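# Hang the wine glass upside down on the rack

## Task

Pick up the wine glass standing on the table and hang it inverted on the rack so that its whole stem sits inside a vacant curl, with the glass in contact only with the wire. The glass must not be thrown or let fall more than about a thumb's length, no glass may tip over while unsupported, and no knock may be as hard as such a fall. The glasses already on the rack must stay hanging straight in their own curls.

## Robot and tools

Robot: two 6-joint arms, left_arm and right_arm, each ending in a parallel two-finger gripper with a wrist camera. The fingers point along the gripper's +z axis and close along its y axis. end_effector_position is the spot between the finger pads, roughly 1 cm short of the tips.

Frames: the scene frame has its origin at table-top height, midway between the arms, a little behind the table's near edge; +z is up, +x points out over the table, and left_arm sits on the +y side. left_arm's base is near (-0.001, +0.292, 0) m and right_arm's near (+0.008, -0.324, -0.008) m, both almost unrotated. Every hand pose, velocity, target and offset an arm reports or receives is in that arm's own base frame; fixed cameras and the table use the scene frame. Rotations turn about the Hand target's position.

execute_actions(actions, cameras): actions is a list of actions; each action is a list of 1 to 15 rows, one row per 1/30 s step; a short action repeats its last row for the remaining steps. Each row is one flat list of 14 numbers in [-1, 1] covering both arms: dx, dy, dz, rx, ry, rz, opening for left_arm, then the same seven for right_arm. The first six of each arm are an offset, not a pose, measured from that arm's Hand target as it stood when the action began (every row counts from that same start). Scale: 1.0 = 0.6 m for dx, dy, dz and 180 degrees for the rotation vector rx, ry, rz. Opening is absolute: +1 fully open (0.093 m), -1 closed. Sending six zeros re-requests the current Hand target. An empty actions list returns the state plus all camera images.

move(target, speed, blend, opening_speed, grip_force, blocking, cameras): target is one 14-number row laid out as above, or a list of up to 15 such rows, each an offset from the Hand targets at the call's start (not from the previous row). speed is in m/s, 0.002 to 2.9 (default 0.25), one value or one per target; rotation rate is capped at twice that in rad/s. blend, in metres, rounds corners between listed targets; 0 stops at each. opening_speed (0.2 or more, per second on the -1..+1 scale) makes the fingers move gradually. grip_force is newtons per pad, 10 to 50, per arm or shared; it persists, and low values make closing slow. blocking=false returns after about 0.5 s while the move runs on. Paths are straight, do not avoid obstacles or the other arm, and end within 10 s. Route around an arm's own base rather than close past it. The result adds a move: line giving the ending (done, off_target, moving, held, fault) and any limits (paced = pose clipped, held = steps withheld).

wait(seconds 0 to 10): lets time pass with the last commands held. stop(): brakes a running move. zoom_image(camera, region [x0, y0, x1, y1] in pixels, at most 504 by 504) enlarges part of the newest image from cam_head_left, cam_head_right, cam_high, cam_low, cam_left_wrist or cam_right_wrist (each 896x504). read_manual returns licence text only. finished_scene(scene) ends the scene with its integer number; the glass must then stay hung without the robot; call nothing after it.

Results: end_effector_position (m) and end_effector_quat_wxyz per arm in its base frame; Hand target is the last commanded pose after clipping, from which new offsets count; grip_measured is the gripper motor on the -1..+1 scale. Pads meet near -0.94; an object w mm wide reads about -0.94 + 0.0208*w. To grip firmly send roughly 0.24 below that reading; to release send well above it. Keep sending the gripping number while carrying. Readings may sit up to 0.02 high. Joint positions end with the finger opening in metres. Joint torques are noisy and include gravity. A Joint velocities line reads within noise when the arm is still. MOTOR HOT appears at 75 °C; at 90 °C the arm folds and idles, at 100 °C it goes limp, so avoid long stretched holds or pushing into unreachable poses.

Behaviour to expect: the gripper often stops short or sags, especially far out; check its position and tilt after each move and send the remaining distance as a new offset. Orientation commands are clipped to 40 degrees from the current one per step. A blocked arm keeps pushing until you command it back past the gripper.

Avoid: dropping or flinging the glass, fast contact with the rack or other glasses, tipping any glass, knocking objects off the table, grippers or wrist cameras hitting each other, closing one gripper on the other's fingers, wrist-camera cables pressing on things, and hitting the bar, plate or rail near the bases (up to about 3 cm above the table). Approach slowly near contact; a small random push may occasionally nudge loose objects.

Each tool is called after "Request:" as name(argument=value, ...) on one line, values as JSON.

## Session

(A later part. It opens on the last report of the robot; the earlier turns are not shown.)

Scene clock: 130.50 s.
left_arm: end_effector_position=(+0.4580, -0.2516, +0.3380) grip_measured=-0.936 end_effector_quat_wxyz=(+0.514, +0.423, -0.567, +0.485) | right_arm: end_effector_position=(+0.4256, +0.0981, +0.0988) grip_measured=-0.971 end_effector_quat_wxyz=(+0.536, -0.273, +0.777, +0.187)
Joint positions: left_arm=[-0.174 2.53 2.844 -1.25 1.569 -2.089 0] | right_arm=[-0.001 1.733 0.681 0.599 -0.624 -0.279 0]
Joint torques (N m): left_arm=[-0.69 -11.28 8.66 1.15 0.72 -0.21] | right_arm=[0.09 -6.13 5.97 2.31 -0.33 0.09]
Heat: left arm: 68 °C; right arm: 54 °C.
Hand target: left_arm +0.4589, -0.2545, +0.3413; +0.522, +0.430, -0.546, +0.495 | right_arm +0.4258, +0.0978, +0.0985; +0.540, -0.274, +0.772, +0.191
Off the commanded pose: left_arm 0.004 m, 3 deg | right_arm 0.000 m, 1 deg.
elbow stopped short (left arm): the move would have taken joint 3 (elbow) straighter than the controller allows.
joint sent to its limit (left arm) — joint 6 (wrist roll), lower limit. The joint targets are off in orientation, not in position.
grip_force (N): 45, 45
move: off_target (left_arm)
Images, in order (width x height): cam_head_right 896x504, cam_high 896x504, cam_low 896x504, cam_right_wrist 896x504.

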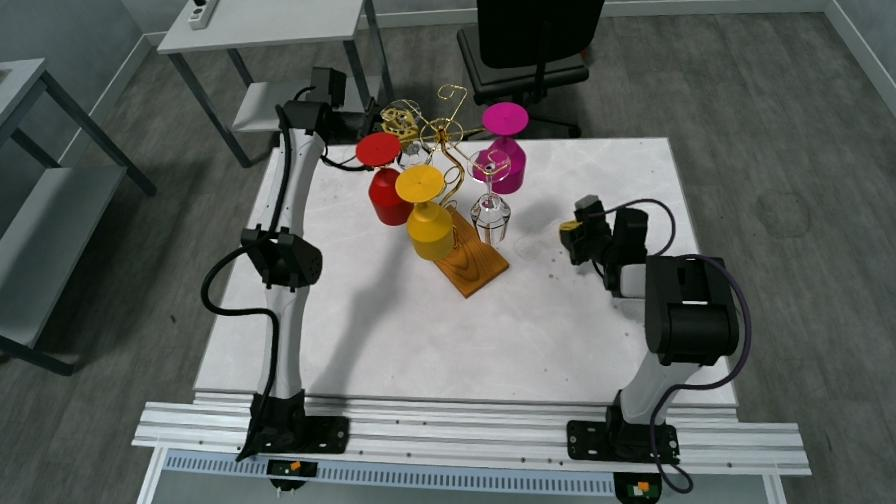

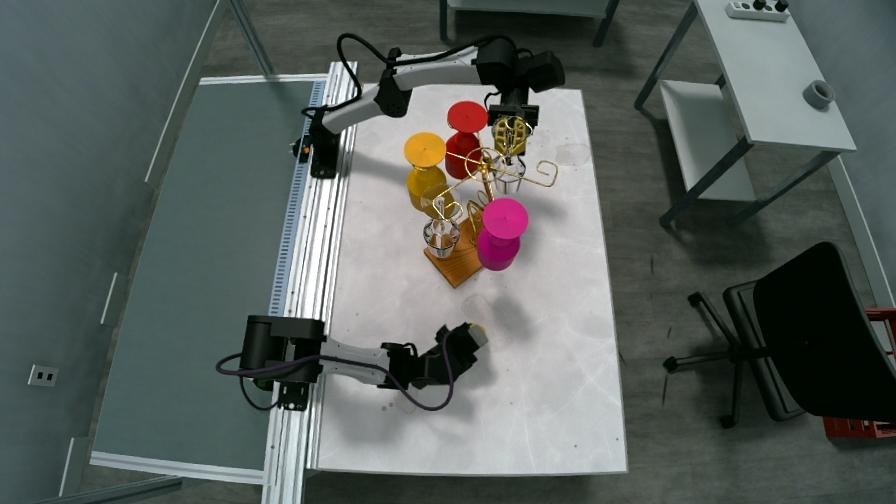

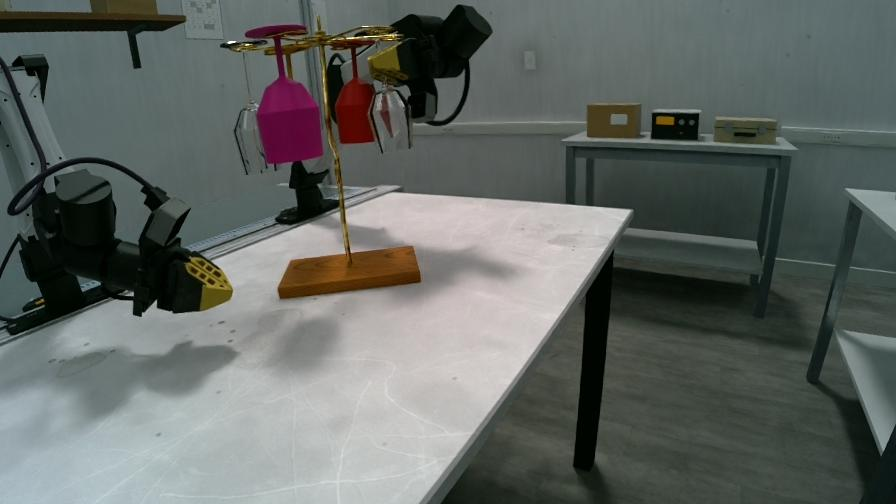

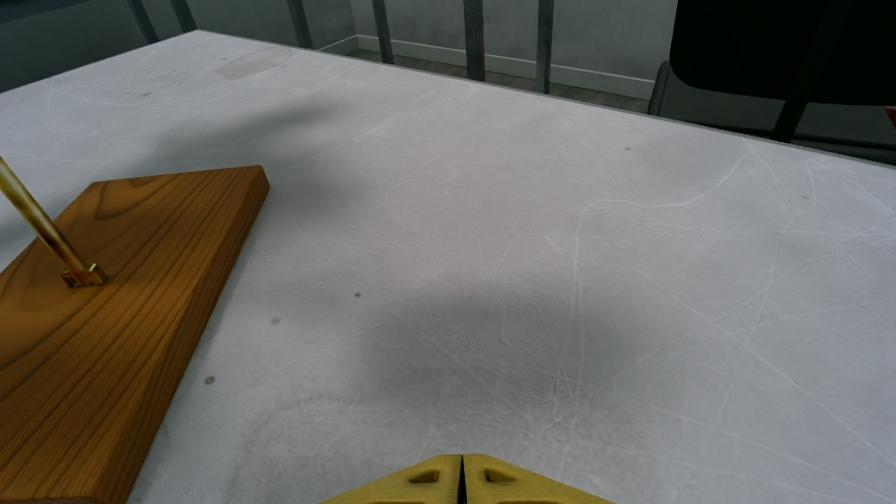

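Request:
move(target=[0,0,0,0,0,0,-1,0.0717,0.19,-0.109,0,0,0.2278,-1], speed=0.2, cameras=["cam_high","cam_low","cam_right_wrist"])

Scene clock: 134.00 s.
left_arm: end_effector_position=(+0.4580, -0.2516, +0.3380) grip_measured=-0.936 end_effector_quat_wxyz=(+0.514, +0.423, -0.567, +0.485) | right_arm: end_effector_position=(+0.4713, +0.2038, +0.0369) grip_measured=-0.971 end_effector_quat_wxyz=(+0.448, -0.523, +0.633, +0.355)
Joint positions: left_arm=[-0.174 2.53 2.844 -1.25 1.569 -2.089 0] | right_arm=[0.112 2.304 1.385 0.055 -1.097 -0.825 0]
Joint torques (N m): left_arm=[-0.76 -11.33 8.61 1.13 0.74 -0.19] | right_arm=[1.73 -9.4 8.46 1.11 -0.68 -0.05]
Heat: left arm: 68 °C; right arm: 53 °C.
Hand target: left_arm +0.4589, -0.2545, +0.3413; +0.522, +0.430, -0.546, +0.495 | right_arm +0.4689, +0.2118, +0.0330; +0.439, -0.527, +0.628, +0.369
Off the commanded pose: left_arm 0.004 m, 3 deg | right_arm 0.009 m, 2 deg.
elbow stopped short (left arm): the move would have taken joint 3 (elbow) straighter than the controller allows.
joint sent to its limit (left arm) — joint 6 (wrist roll), lower limit. The joint targets are off in orientation, not in position.
grip_force (N): 45, 45
move: off_target (left_arm)
Images, in order (width x height): cam_high 896x504, cam_low 896x504, cam_right_wrist 896x504.

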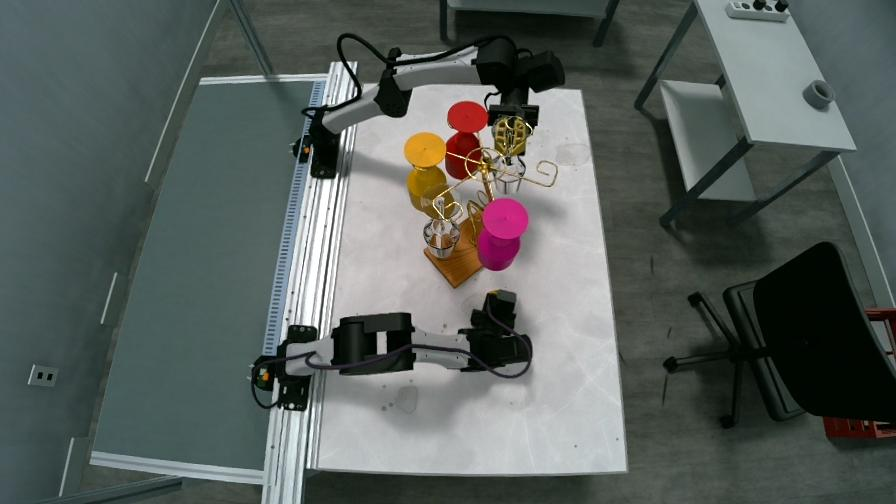

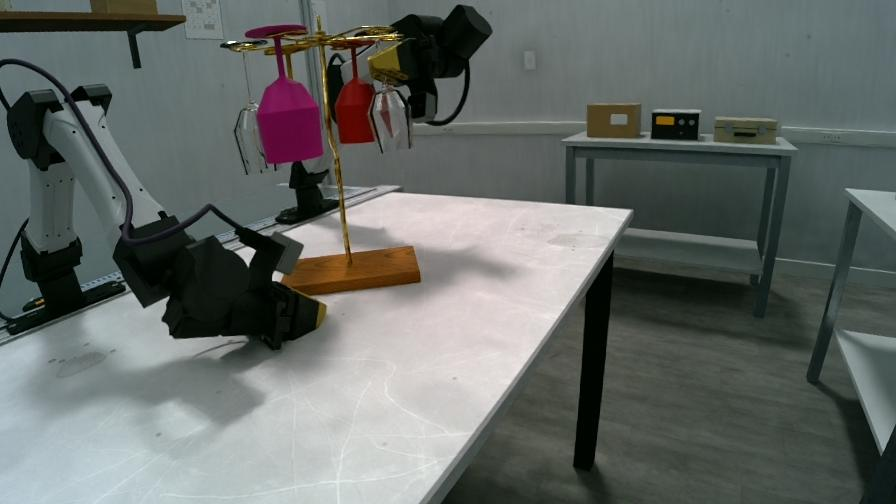

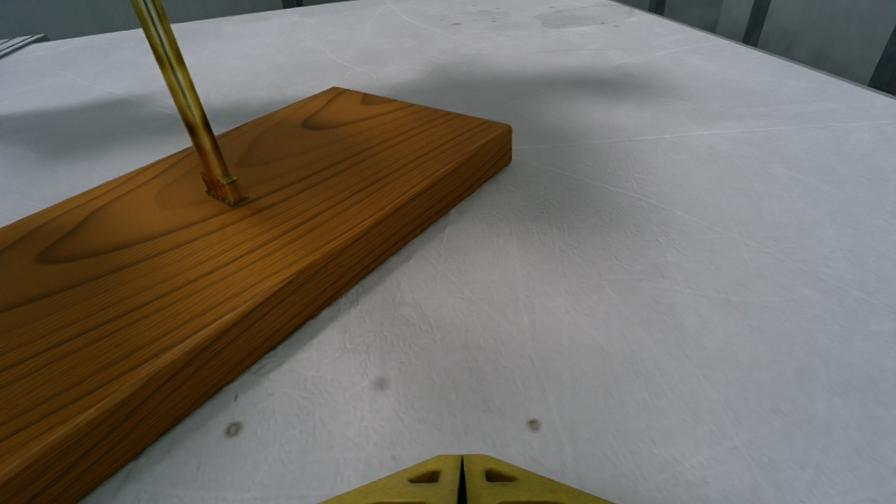

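Request:
move(target=[0,0,0,0,0,0,-1,-0.031,0.038,-0.007,0,0,0,-1], speed=0.06, cameras=["cam_high","cam_right_wrist"])

Scene clock: 135.33 s.
left_arm: end_effector_position=(+0.4580, -0.2516, +0.3380) grip_measured=-0.936 end_effector_quat_wxyz=(+0.514, +0.423, -0.567, +0.485) | right_arm: end_effector_position=(+0.4612, +0.2304, +0.0367) grip_measured=-0.971 end_effector_quat_wxyz=(+0.459, -0.532, +0.613, +0.362)
Joint positions: left_arm=[-0.174 2.53 2.844 -1.25 1.569 -2.089 0] | right_arm=[0.169 2.303 1.329 0.212 -1.094 -0.751 0]
Joint torques (N m): left_arm=[-0.7 -11.23 8.65 1.14 0.74 -0.18] | right_arm=[1.81 -12.25 3.93 1.16 -0.26 0.09]
Heat: left arm: 68 °C; right arm: 53 °C.
Hand target: left_arm +0.4589, -0.2545, +0.3413; +0.522, +0.430, -0.546, +0.495 | right_arm +0.4502, +0.2346, +0.0289; +0.439, -0.527, +0.628, +0.369
Off the commanded pose: left_arm 0.004 m, 3 deg | right_arm 0.014 m, 3 deg.
elbow stopped short (left arm): the move would have taken joint 3 (elbow) straighter than the controller allows.
joint sent to its limit (left arm) — joint 6 (wrist roll), lower limit. The joint targets are off in orientation, not in position.
grip_force (N): 45, 45
move: off_target (left_arm, right_arm)
Images, in order (width x height): cam_high 896x504, cam_right_wrist 896x504.

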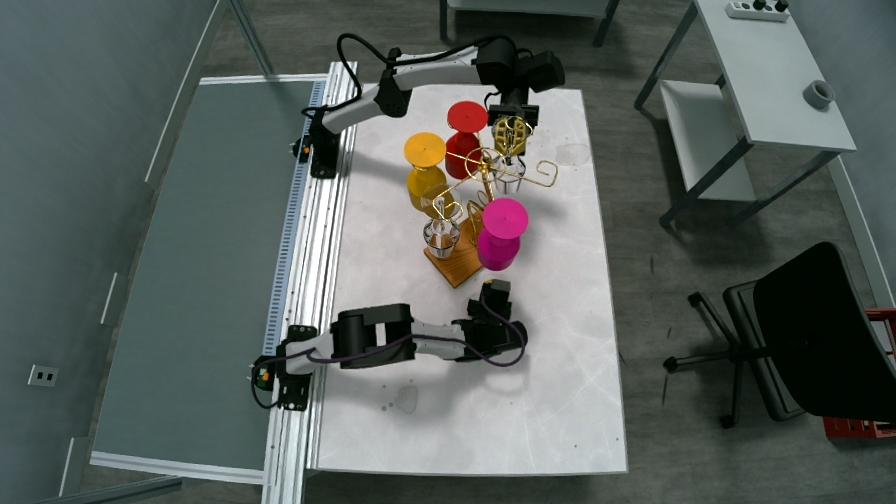

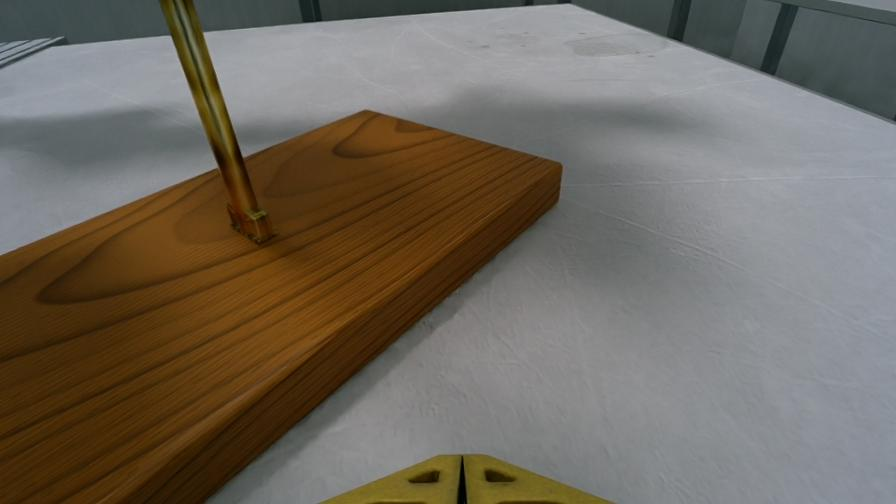

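Request:
move(target=[0,0,0,0,0,0,-1,-0.01,0.017,0,0,0,0,-1], speed=0.04, cameras=["cam_high","cam_right_wrist"])

Request:
zoom_image(camera="cam_high", region=[440, 85, 540, 185])

Scene clock: 136.60 s.
left_arm: end_effector_position=(+0.4580, -0.2516, +0.3380) grip_measured=-0.936 end_effector_quat_wxyz=(+0.514, +0.423, -0.567, +0.485) | right_arm: end_effector_position=(+0.4560, +0.2400, +0.0367) grip_measured=-0.971 end_effector_quat_wxyz=(+0.462, -0.532, +0.610, +0.363)
Joint positions: left_arm=[-0.174 2.53 2.844 -1.25 1.569 -2.089 0] | right_arm=[0.192 2.296 1.3 0.274 -1.083 -0.713 0]
Joint torques (N m): left_arm=[-0.8 -11.34 8.68 1.16 0.72 -0.2] | right_arm=[2.02 -12.57 3.79 1.16 -0.15 0.13]
Heat: left arm: 68 °C; right arm: 52 °C.
Hand target: left_arm +0.4589, -0.2545, +0.3413; +0.522, +0.430, -0.546, +0.495 | right_arm +0.4443, +0.2447, +0.0290; +0.439, -0.527, +0.628, +0.369
Off the commanded pose: left_arm 0.004 m, 3 deg | right_arm 0.015 m, 3 deg.
elbow stopped short (left arm): the move would have taken joint 3 (elbow) straighter than the controller allows.
joint sent to its limit (left arm) — joint 6 (wrist roll), lower limit. The joint targets are off in orientation, not in position.
grip_force (N): 45, 45
move: off_target (left_arm, right_arm)
Images, in order (width x height): cam_high 896x504, cam_right_wrist 896x504.

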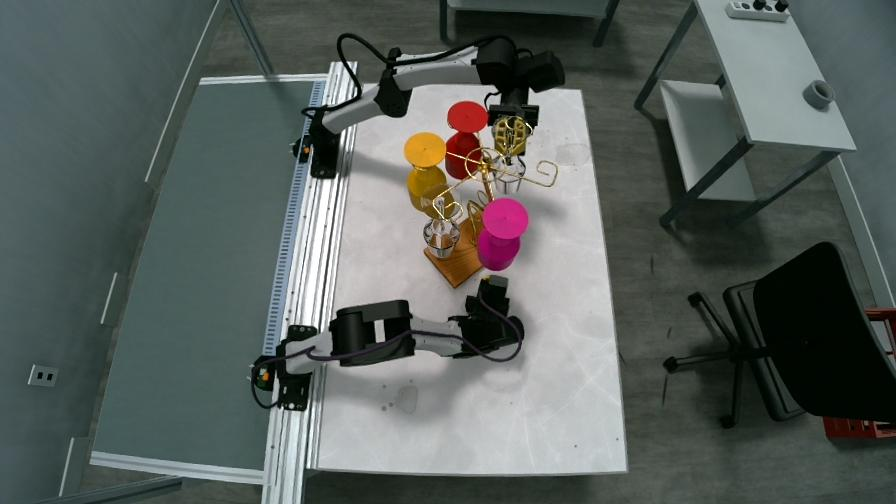

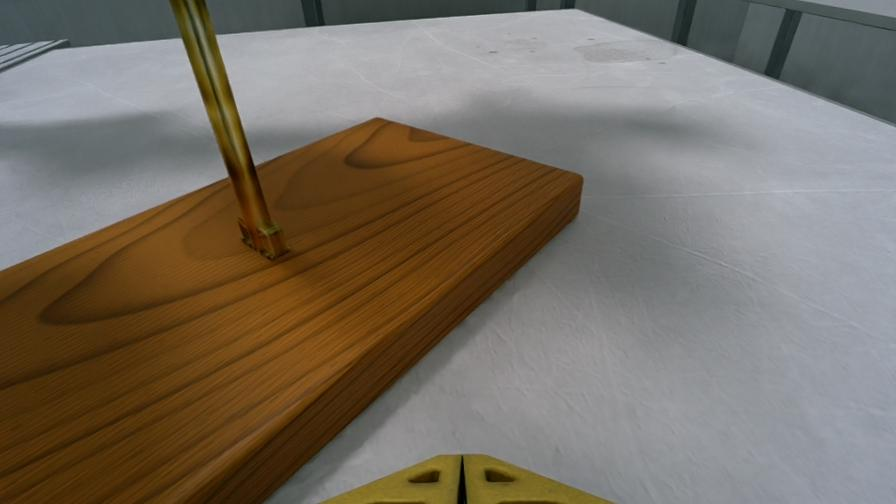

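Scaled by 5.040 from the camera's 896x504 image, which has a finer 1280x720 frame.

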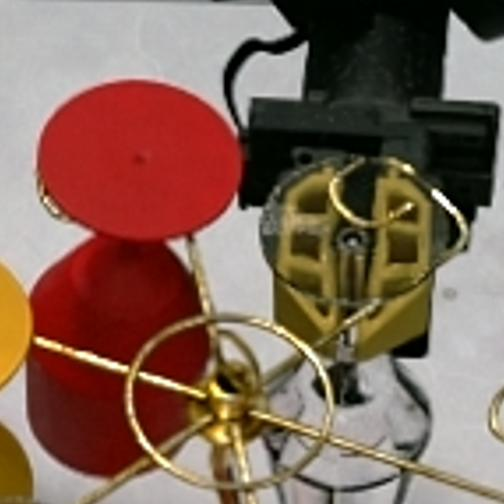

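Request:
move(target=[0,0,0,0,0,0,-1,-0.021,0.024,0,0,0,0,-1], speed=0.04, cameras=["cam_high","cam_right_wrist"])

Request:
zoom_image(camera="cam_high", region=[440, 85, 540, 185])

Scene clock: 137.80 s.
left_arm: end_effector_position=(+0.4580, -0.2516, +0.3380) grip_measured=-0.936 end_effector_quat_wxyz=(+0.514, +0.423, -0.567, +0.485) | right_arm: end_effector_position=(+0.4433, +0.2553, +0.0359) grip_measured=-0.971 end_effector_quat_wxyz=(+0.461, -0.532, +0.610, +0.363)
Joint positions: left_arm=[-0.174 2.53 2.844 -1.25 1.569 -2.089 0] | right_arm=[0.233 2.274 1.238 0.359 -1.05 -0.659 0]
Joint torques (N m): left_arm=[-0.69 -11.34 8.64 1.14 0.71 -0.18] | right_arm=[1.96 -12.51 3.69 1.19 -0.15 0.16]
Heat: left arm: 68 °C; right arm: 52 °C.
Hand target: left_arm +0.4589, -0.2545, +0.3413; +0.522, +0.430, -0.546, +0.495 | right_arm +0.4316, +0.2591, +0.0289; +0.439, -0.527, +0.628, +0.369
Off the commanded pose: left_arm 0.004 m, 3 deg | right_arm 0.014 m, 3 deg.
elbow stopped short (left arm): the move would have taken joint 3 (elbow) straighter than the controller allows.
joint sent to its limit (left arm) — joint 6 (wrist roll), lower limit. The joint targets are off in orientation, not in position.
grip_force (N): 45, 45
move: off_target (left_arm, right_arm)
Images, in order (width x height): cam_high 896x504, cam_right_wrist 896x504.

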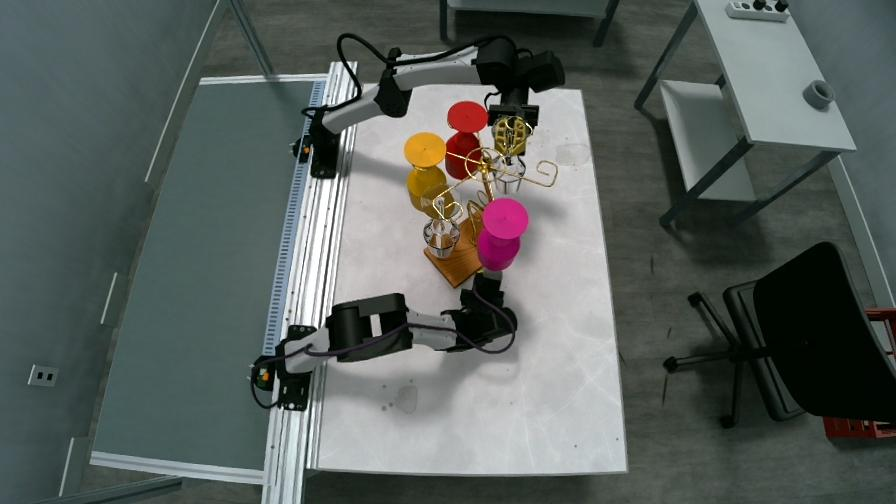

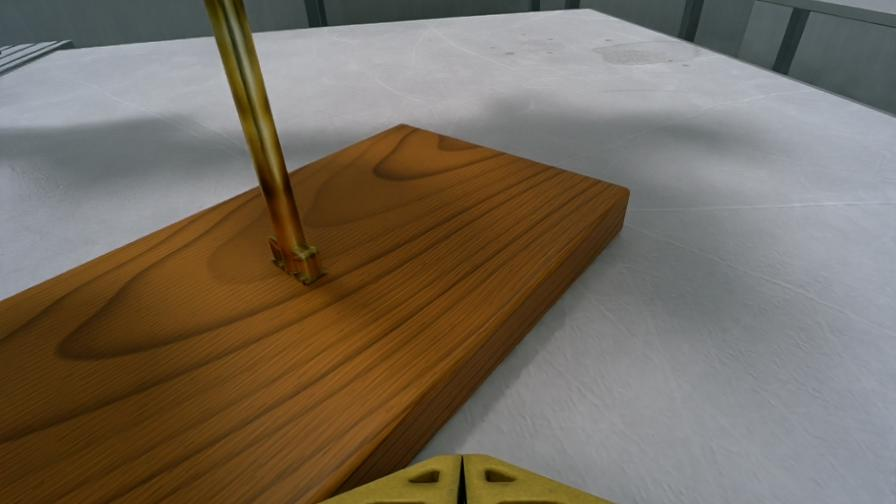

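Scaled by 5.040 from the camera's 896x504 image, which has a finer 1280x720 frame.

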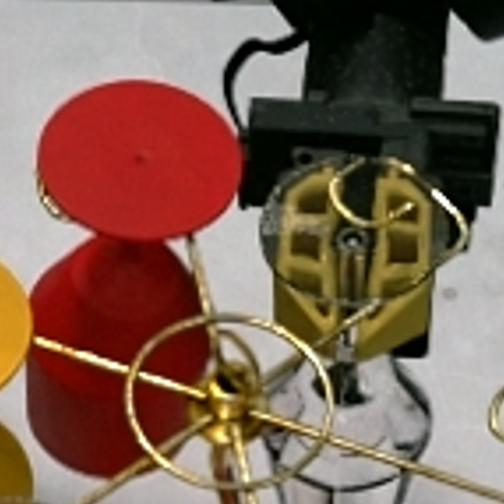

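Request:
move(target=[0,0,0,0,0,0,-1,-0.021,0.025,-0.003,0,0,0,-1], speed=0.04, cameras=["cam_high","cam_low","cam_right_wrist"])

Request:
zoom_image(camera="cam_high", region=[440, 85, 540, 185])

Scene clock: 138.90 s.
left_arm: end_effector_position=(+0.4582, -0.2516, +0.3377) grip_measured=-0.936 end_effector_quat_wxyz=(+0.513, +0.424, -0.568, +0.485) | right_arm: end_effector_position=(+0.4371, +0.2633, +0.0355) grip_measured=-0.971 end_effector_quat_wxyz=(+0.467, -0.527, +0.615, +0.355)
Joint positions: left_arm=[-0.174 2.53 2.844 -1.25 1.567 -2.089 0] | right_arm=[0.259 2.257 1.185 0.446 -1.009 -0.607 0]
Joint torques (N m): left_arm=[-0.81 -11.23 8.59 1.14 0.75 -0.19] | right_arm=[3.38 -12.11 3.54 1.2 -0.21 0.15]
Heat: left arm: 68 °C; right arm: 52 °C.
Hand target: left_arm +0.4589, -0.2545, +0.3413; +0.522, +0.430, -0.546, +0.495 | right_arm +0.4190, +0.2742, +0.0272; +0.439, -0.527, +0.628, +0.369
Off the commanded pose: left_arm 0.005 m, 3 deg | right_arm 0.023 m, 4 deg.
elbow stopped short (left arm): the move would have taken joint 3 (elbow) straighter than the controller allows.
joint sent to its limit (left arm) — joint 6 (wrist roll), lower limit. The joint targets are off in orientation, not in position.
grip_force (N): 45, 45
move: off_target (left_arm, right_arm)
Images, in order (width x height): cam_high 896x504, cam_low 896x504, cam_right_wrist 896x504.

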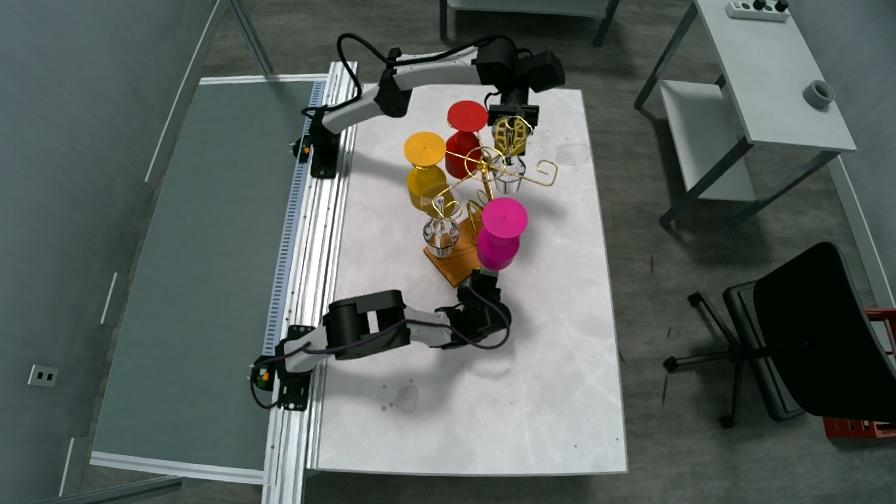

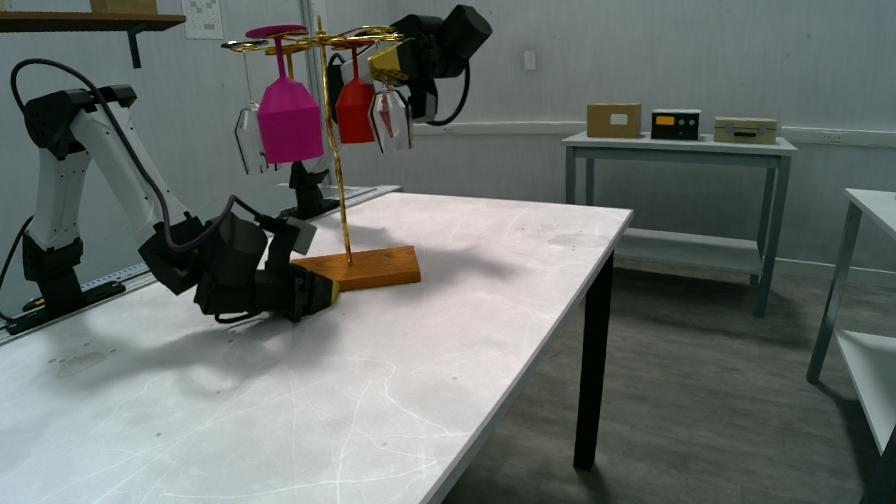

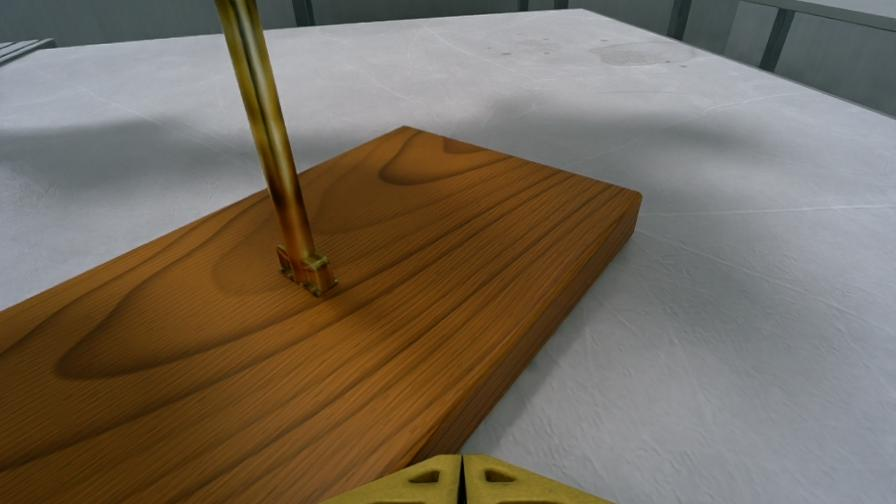

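Scaled by 5.040 from the camera's 896x504 image, which has a finer 1280x720 frame.

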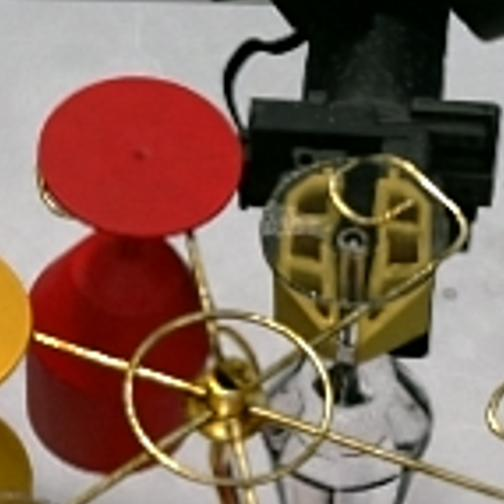

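Request:
move(target=[0.006,0.0175,0,0,0,0.005,-1,-0.012,0.018,0,0,0,0,-1], speed=0.03, cameras=["cam_high","cam_low","cam_right_wrist"])

Request:
zoom_image(camera="cam_high", region=[440, 85, 540, 185])

Scene clock: 140.57 s.
left_arm: end_effector_position=(+0.4608, -0.2476, +0.3374) grip_measured=-0.936 end_effector_quat_wxyz=(+0.509, +0.427, -0.566, +0.488) | right_arm: end_effector_position=(+0.4306, +0.2745, +0.0351) grip_measured=-0.971 end_effector_quat_wxyz=(+0.467, -0.525, +0.617, +0.354)
Joint positions: left_arm=[-0.165 2.53 2.844 -1.248 1.563 -2.089 0] | right_arm=[0.29 2.25 1.16 0.493 -0.98 -0.57 0]
Joint torques (N m): left_arm=[0.54 -11.4 8.55 0.97 0.83 -0.2] | right_arm=[3.26 -12.01 3.58 1.29 -0.27 0.11]
Heat: left arm: 68 °C; right arm: 51 °C.
Hand target: left_arm +0.4625, -0.2439, +0.3413; +0.518, +0.434, -0.543, +0.499 | right_arm +0.4118, +0.2850, +0.0272; +0.439, -0.527, +0.627, +0.369
Off the commanded pose: left_arm 0.006 m, 3 deg | right_arm 0.023 m, 4 deg.
elbow stopped short (left arm): the move would have taken joint 3 (elbow) straighter than the controller allows.
joint sent to its limit (left arm) — joint 5 (wrist yaw), upper limit; joint 6 (wrist roll), lower limit. The joint targets are off in orientation, not in position.
grip_force (N): 45, 45
move: off_target (left_arm, right_arm)
Images, in order (width x height): cam_high 896x504, cam_low 896x504, cam_right_wrist 896x504.

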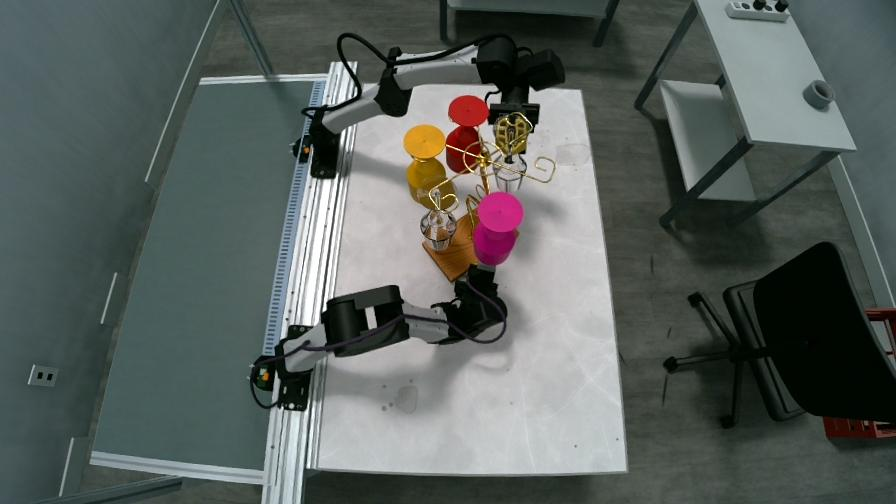

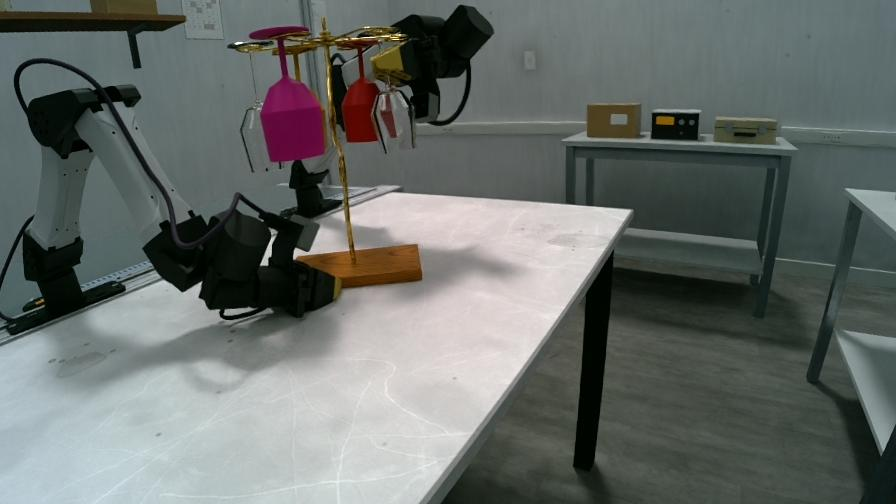

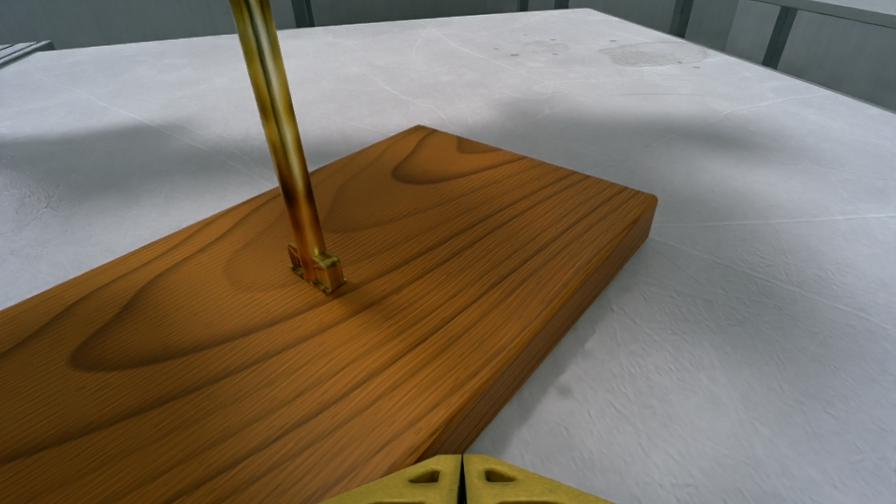

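Scaled by 5.040 from the camera's 896x504 image, which has a finer 1280x720 frame.

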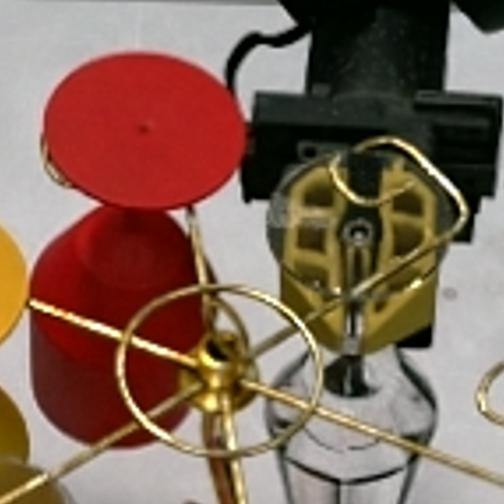

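Request:
move(target=[0.006,0.024,0,0,0,0.006,-1,-0.014,0.018,0,0,0,0,-1], speed=0.03, cameras=["cam_high","cam_right_wrist"])

Request:
zoom_image(camera="cam_high", region=[440, 85, 540, 185])

Scene clock: 142.20 s.
left_arm: end_effector_position=(+0.4663, -0.2361, +0.3371) grip_measured=-0.936 end_effector_quat_wxyz=(+0.505, +0.436, -0.559, +0.492) | right_arm: end_effector_position=(+0.4222, +0.2870, +0.0346) grip_measured=-0.971 end_effector_quat_wxyz=(+0.467, -0.525, +0.617, +0.354)
Joint positions: left_arm=[-0.141 2.53 2.844 -1.256 1.564 -2.089 0] | right_arm=[0.325 2.243 1.132 0.542 -0.95 -0.536 0]
Joint torques (N m): left_arm=[0.98 -12.11 7.65 0.87 0.85 -0.19] | right_arm=[3.08 -12.07 3.52 1.23 -0.26 0.1]
Heat: left arm: 68 °C; right arm: 51 °C.
Hand target: left_arm +0.4661, -0.2295, +0.3413; +0.513, +0.440, -0.538, +0.504 | right_arm +0.4034, +0.2958, +0.0271; +0.439, -0.527, +0.628, +0.369
Off the commanded pose: left_arm 0.008 m, 3 deg | right_arm 0.022 m, 4 deg.
joint sent to its limit (left arm) — joint 5 (wrist yaw), upper limit; joint 6 (wrist roll), lower limit. The joint targets still meet the commanded pose.
grip_force (N): 45, 45
move: off_target (left_arm, right_arm)
Images, in order (width x height): cam_high 896x504, cam_right_wrist 896x504.

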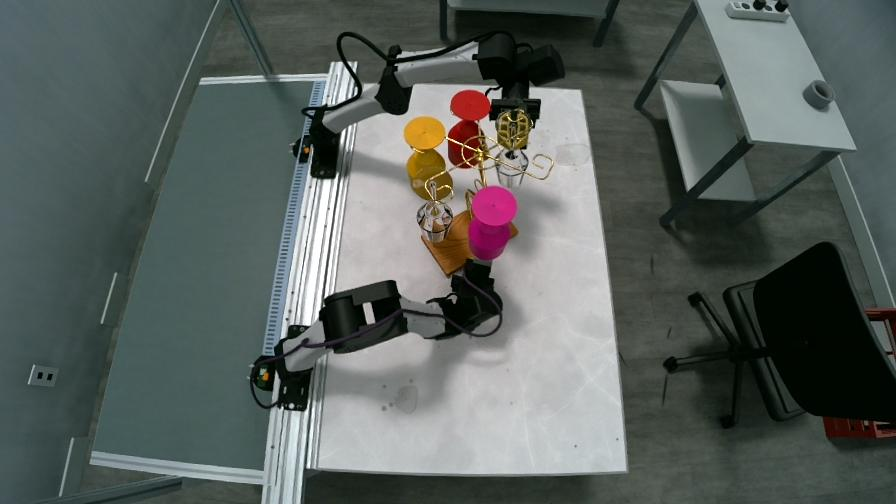

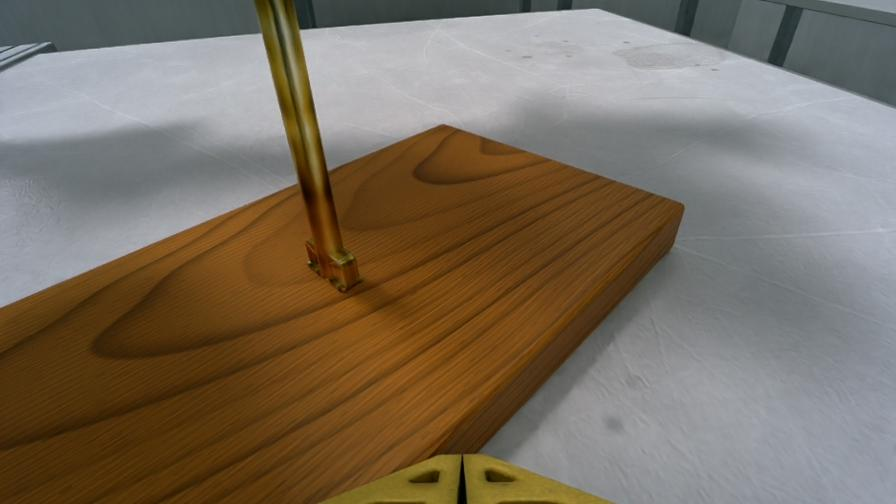

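Scaled by 5.040 from the camera's 896x504 image, which has a finer 1280x720 frame.

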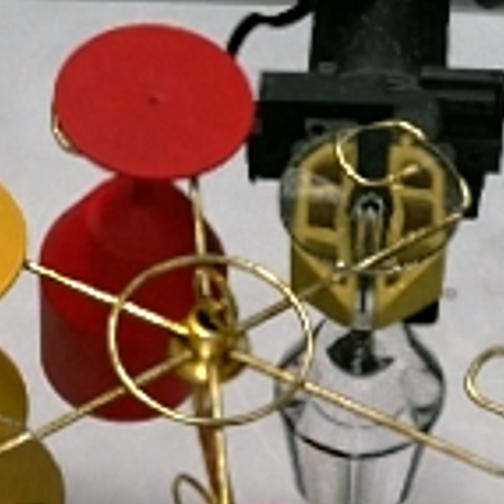

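Request:
move(target=[0.013,0.027,0,0,0,0.006,-1,-0.014,0.018,0,0,0,0,-1], speed=0.03, cameras=["cam_high","cam_right_wrist"])

Request:
zoom_image(camera="cam_high", region=[440, 75, 540, 175])

Scene clock: 143.70 s.
left_arm: end_effector_position=(+0.4729, -0.2211, +0.3380) grip_measured=-0.936 end_effector_quat_wxyz=(+0.501, +0.444, -0.550, +0.499) | right_arm: end_effector_position=(+0.4148, +0.2994, +0.0342) grip_measured=-0.971 end_effector_quat_wxyz=(+0.468, -0.524, +0.618, +0.352)
Joint positions: left_arm=[-0.109 2.53 2.844 -1.256 1.571 -2.095 0] | right_arm=[0.361 2.238 1.108 0.591 -0.914 -0.501 0]
Joint torques (N m): left_arm=[1.09 -11.89 8.1 0.8 0.74 -0.17] | right_arm=[2.82 -12.18 3.36 1.27 -0.35 0.07]
Heat: left arm: 68 °C; right arm: 51 °C.
Hand target: left_arm +0.4739, -0.2134, +0.3413; +0.508, +0.444, -0.534, +0.509 | right_arm +0.3950, +0.3065, +0.0270; +0.439, -0.527, +0.628, +0.369
Off the commanded pose: left_arm 0.009 m, 2 deg | right_arm 0.022 m, 4 deg.
joint sent to its limit (left arm) — joint 5 (wrist yaw), upper limit; joint 6 (wrist roll), lower limit. The joint targets still meet the commanded pose.
grip_force (N): 45, 45
move: off_target (right_arm)
Images, in order (width x height): cam_high 896x504, cam_right_wrist 896x504.

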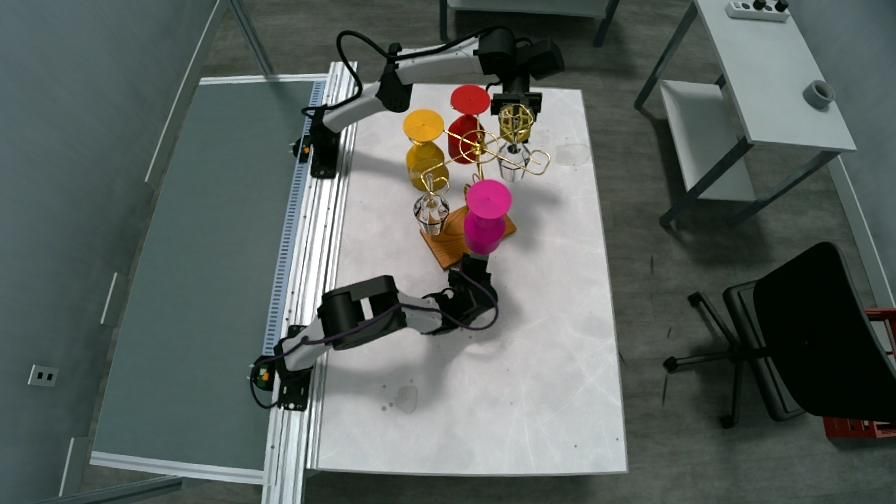

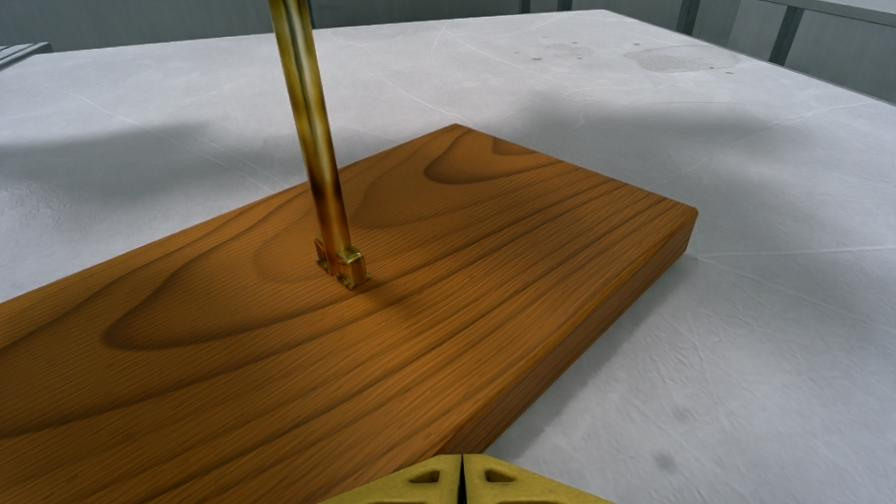

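Scaled by 5.040 from the camera's 896x504 image, which has a finer 1280x720 frame.

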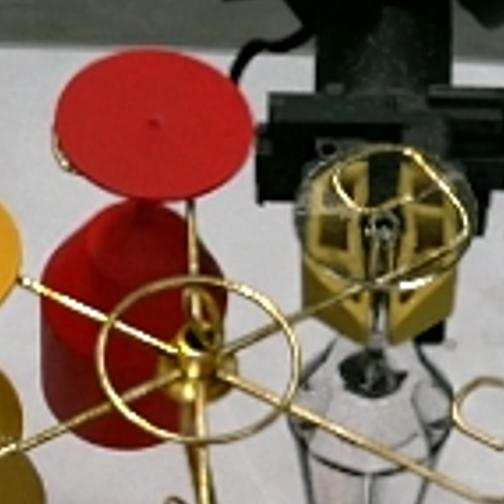

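Request:
move(target=[0.0,0.031,0,0,0,0.006,-1,-0.014,0.018,0,0,0,0,-1], speed=0.03, cameras=["cam_high","cam_low","cam_head_left"])

Request:
zoom_image(camera="cam_high", region=[440, 75, 540, 175])

Request:
zoom_image(camera="cam_low", region=[340, 10, 440, 110])

Scene clock: 145.07 s.
left_arm: end_effector_position=(+0.4771, -0.2032, +0.3380) grip_measured=-0.936 end_effector_quat_wxyz=(+0.495, +0.451, -0.541, +0.509) | right_arm: end_effector_position=(+0.4072, +0.3106, +0.0339) grip_measured=-0.971 end_effector_quat_wxyz=(+0.469, -0.522, +0.619, +0.352)
Joint positions: left_arm=[-0.072 2.529 2.844 -1.298 1.58 -2.054 0] | right_arm=[0.395 2.233 1.086 0.631 -0.882 -0.47 0]
Joint torques (N m): left_arm=[1.22 -13.61 5.23 0.61 0.67 0.04] | right_arm=[2.82 -12.19 3.4 1.3 -0.36 0.09]
Heat: left arm: 69 °C; right arm: 50 °C.
Hand target: left_arm +0.4739, -0.1948, +0.3413; +0.503, +0.450, -0.530, +0.513 | right_arm +0.3866, +0.3174, +0.0271; +0.439, -0.527, +0.628, +0.369
Off the commanded pose: left_arm 0.010 m, 2 deg | right_arm 0.023 m, 4 deg.
joint read past its limit (left arm) — joint 5 (wrist yaw), upper limit.
joint sent to its limit (left arm) — joint 5 (wrist yaw), upper limit. The joint targets still meet the commanded pose.
grip_force (N): 45, 45
move: off_target (right_arm)
Images, in order (width x height): cam_head_left 896x504, cam_high 896x504, cam_low 896x504.

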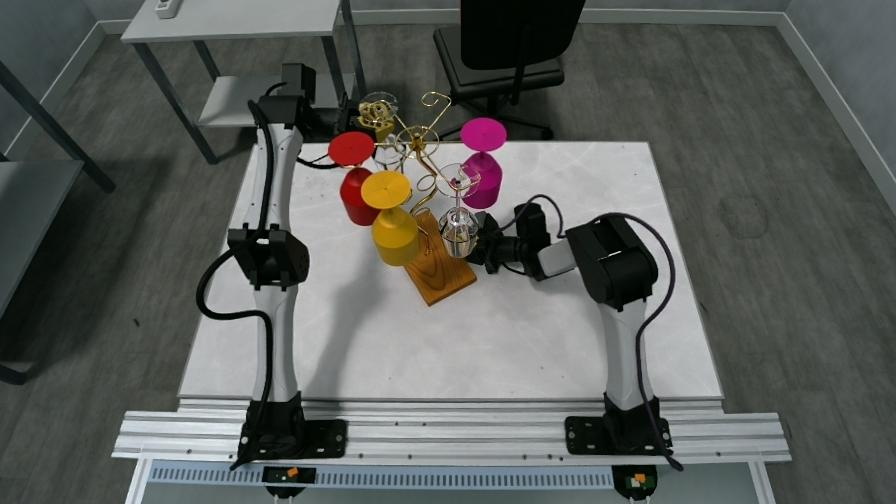

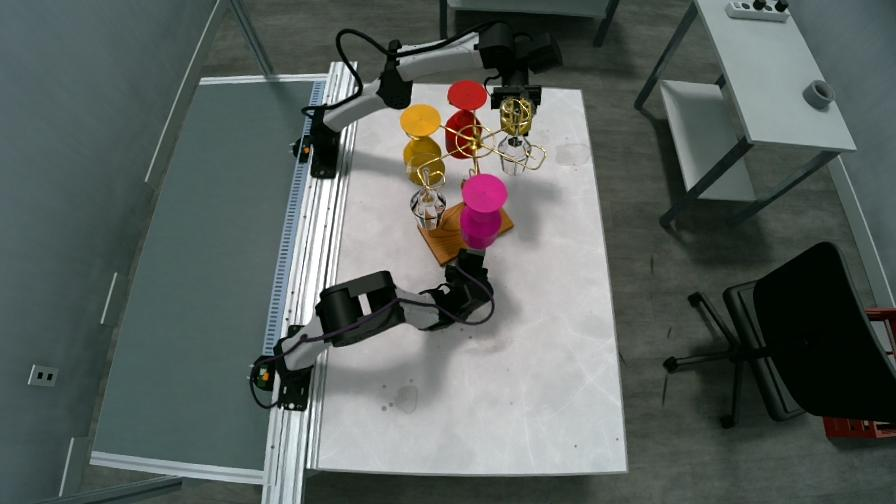

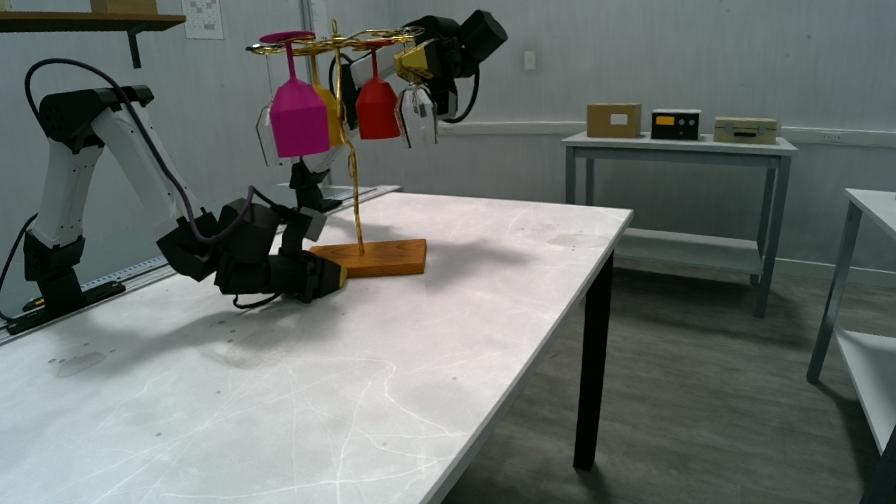

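Scaled by 5.040 from the camera's 896x504 image, which has a finer 1280x720 frame.

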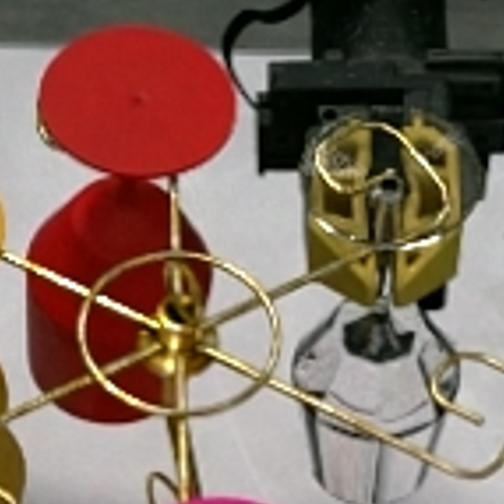

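Scaled by 5.040 from the camera's 896x504 image, which has a finer 1280x720 frame.

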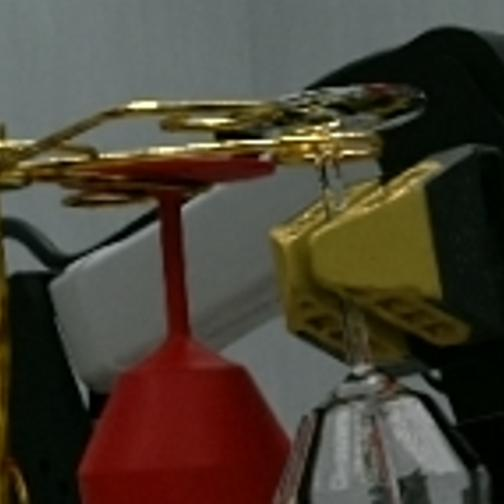

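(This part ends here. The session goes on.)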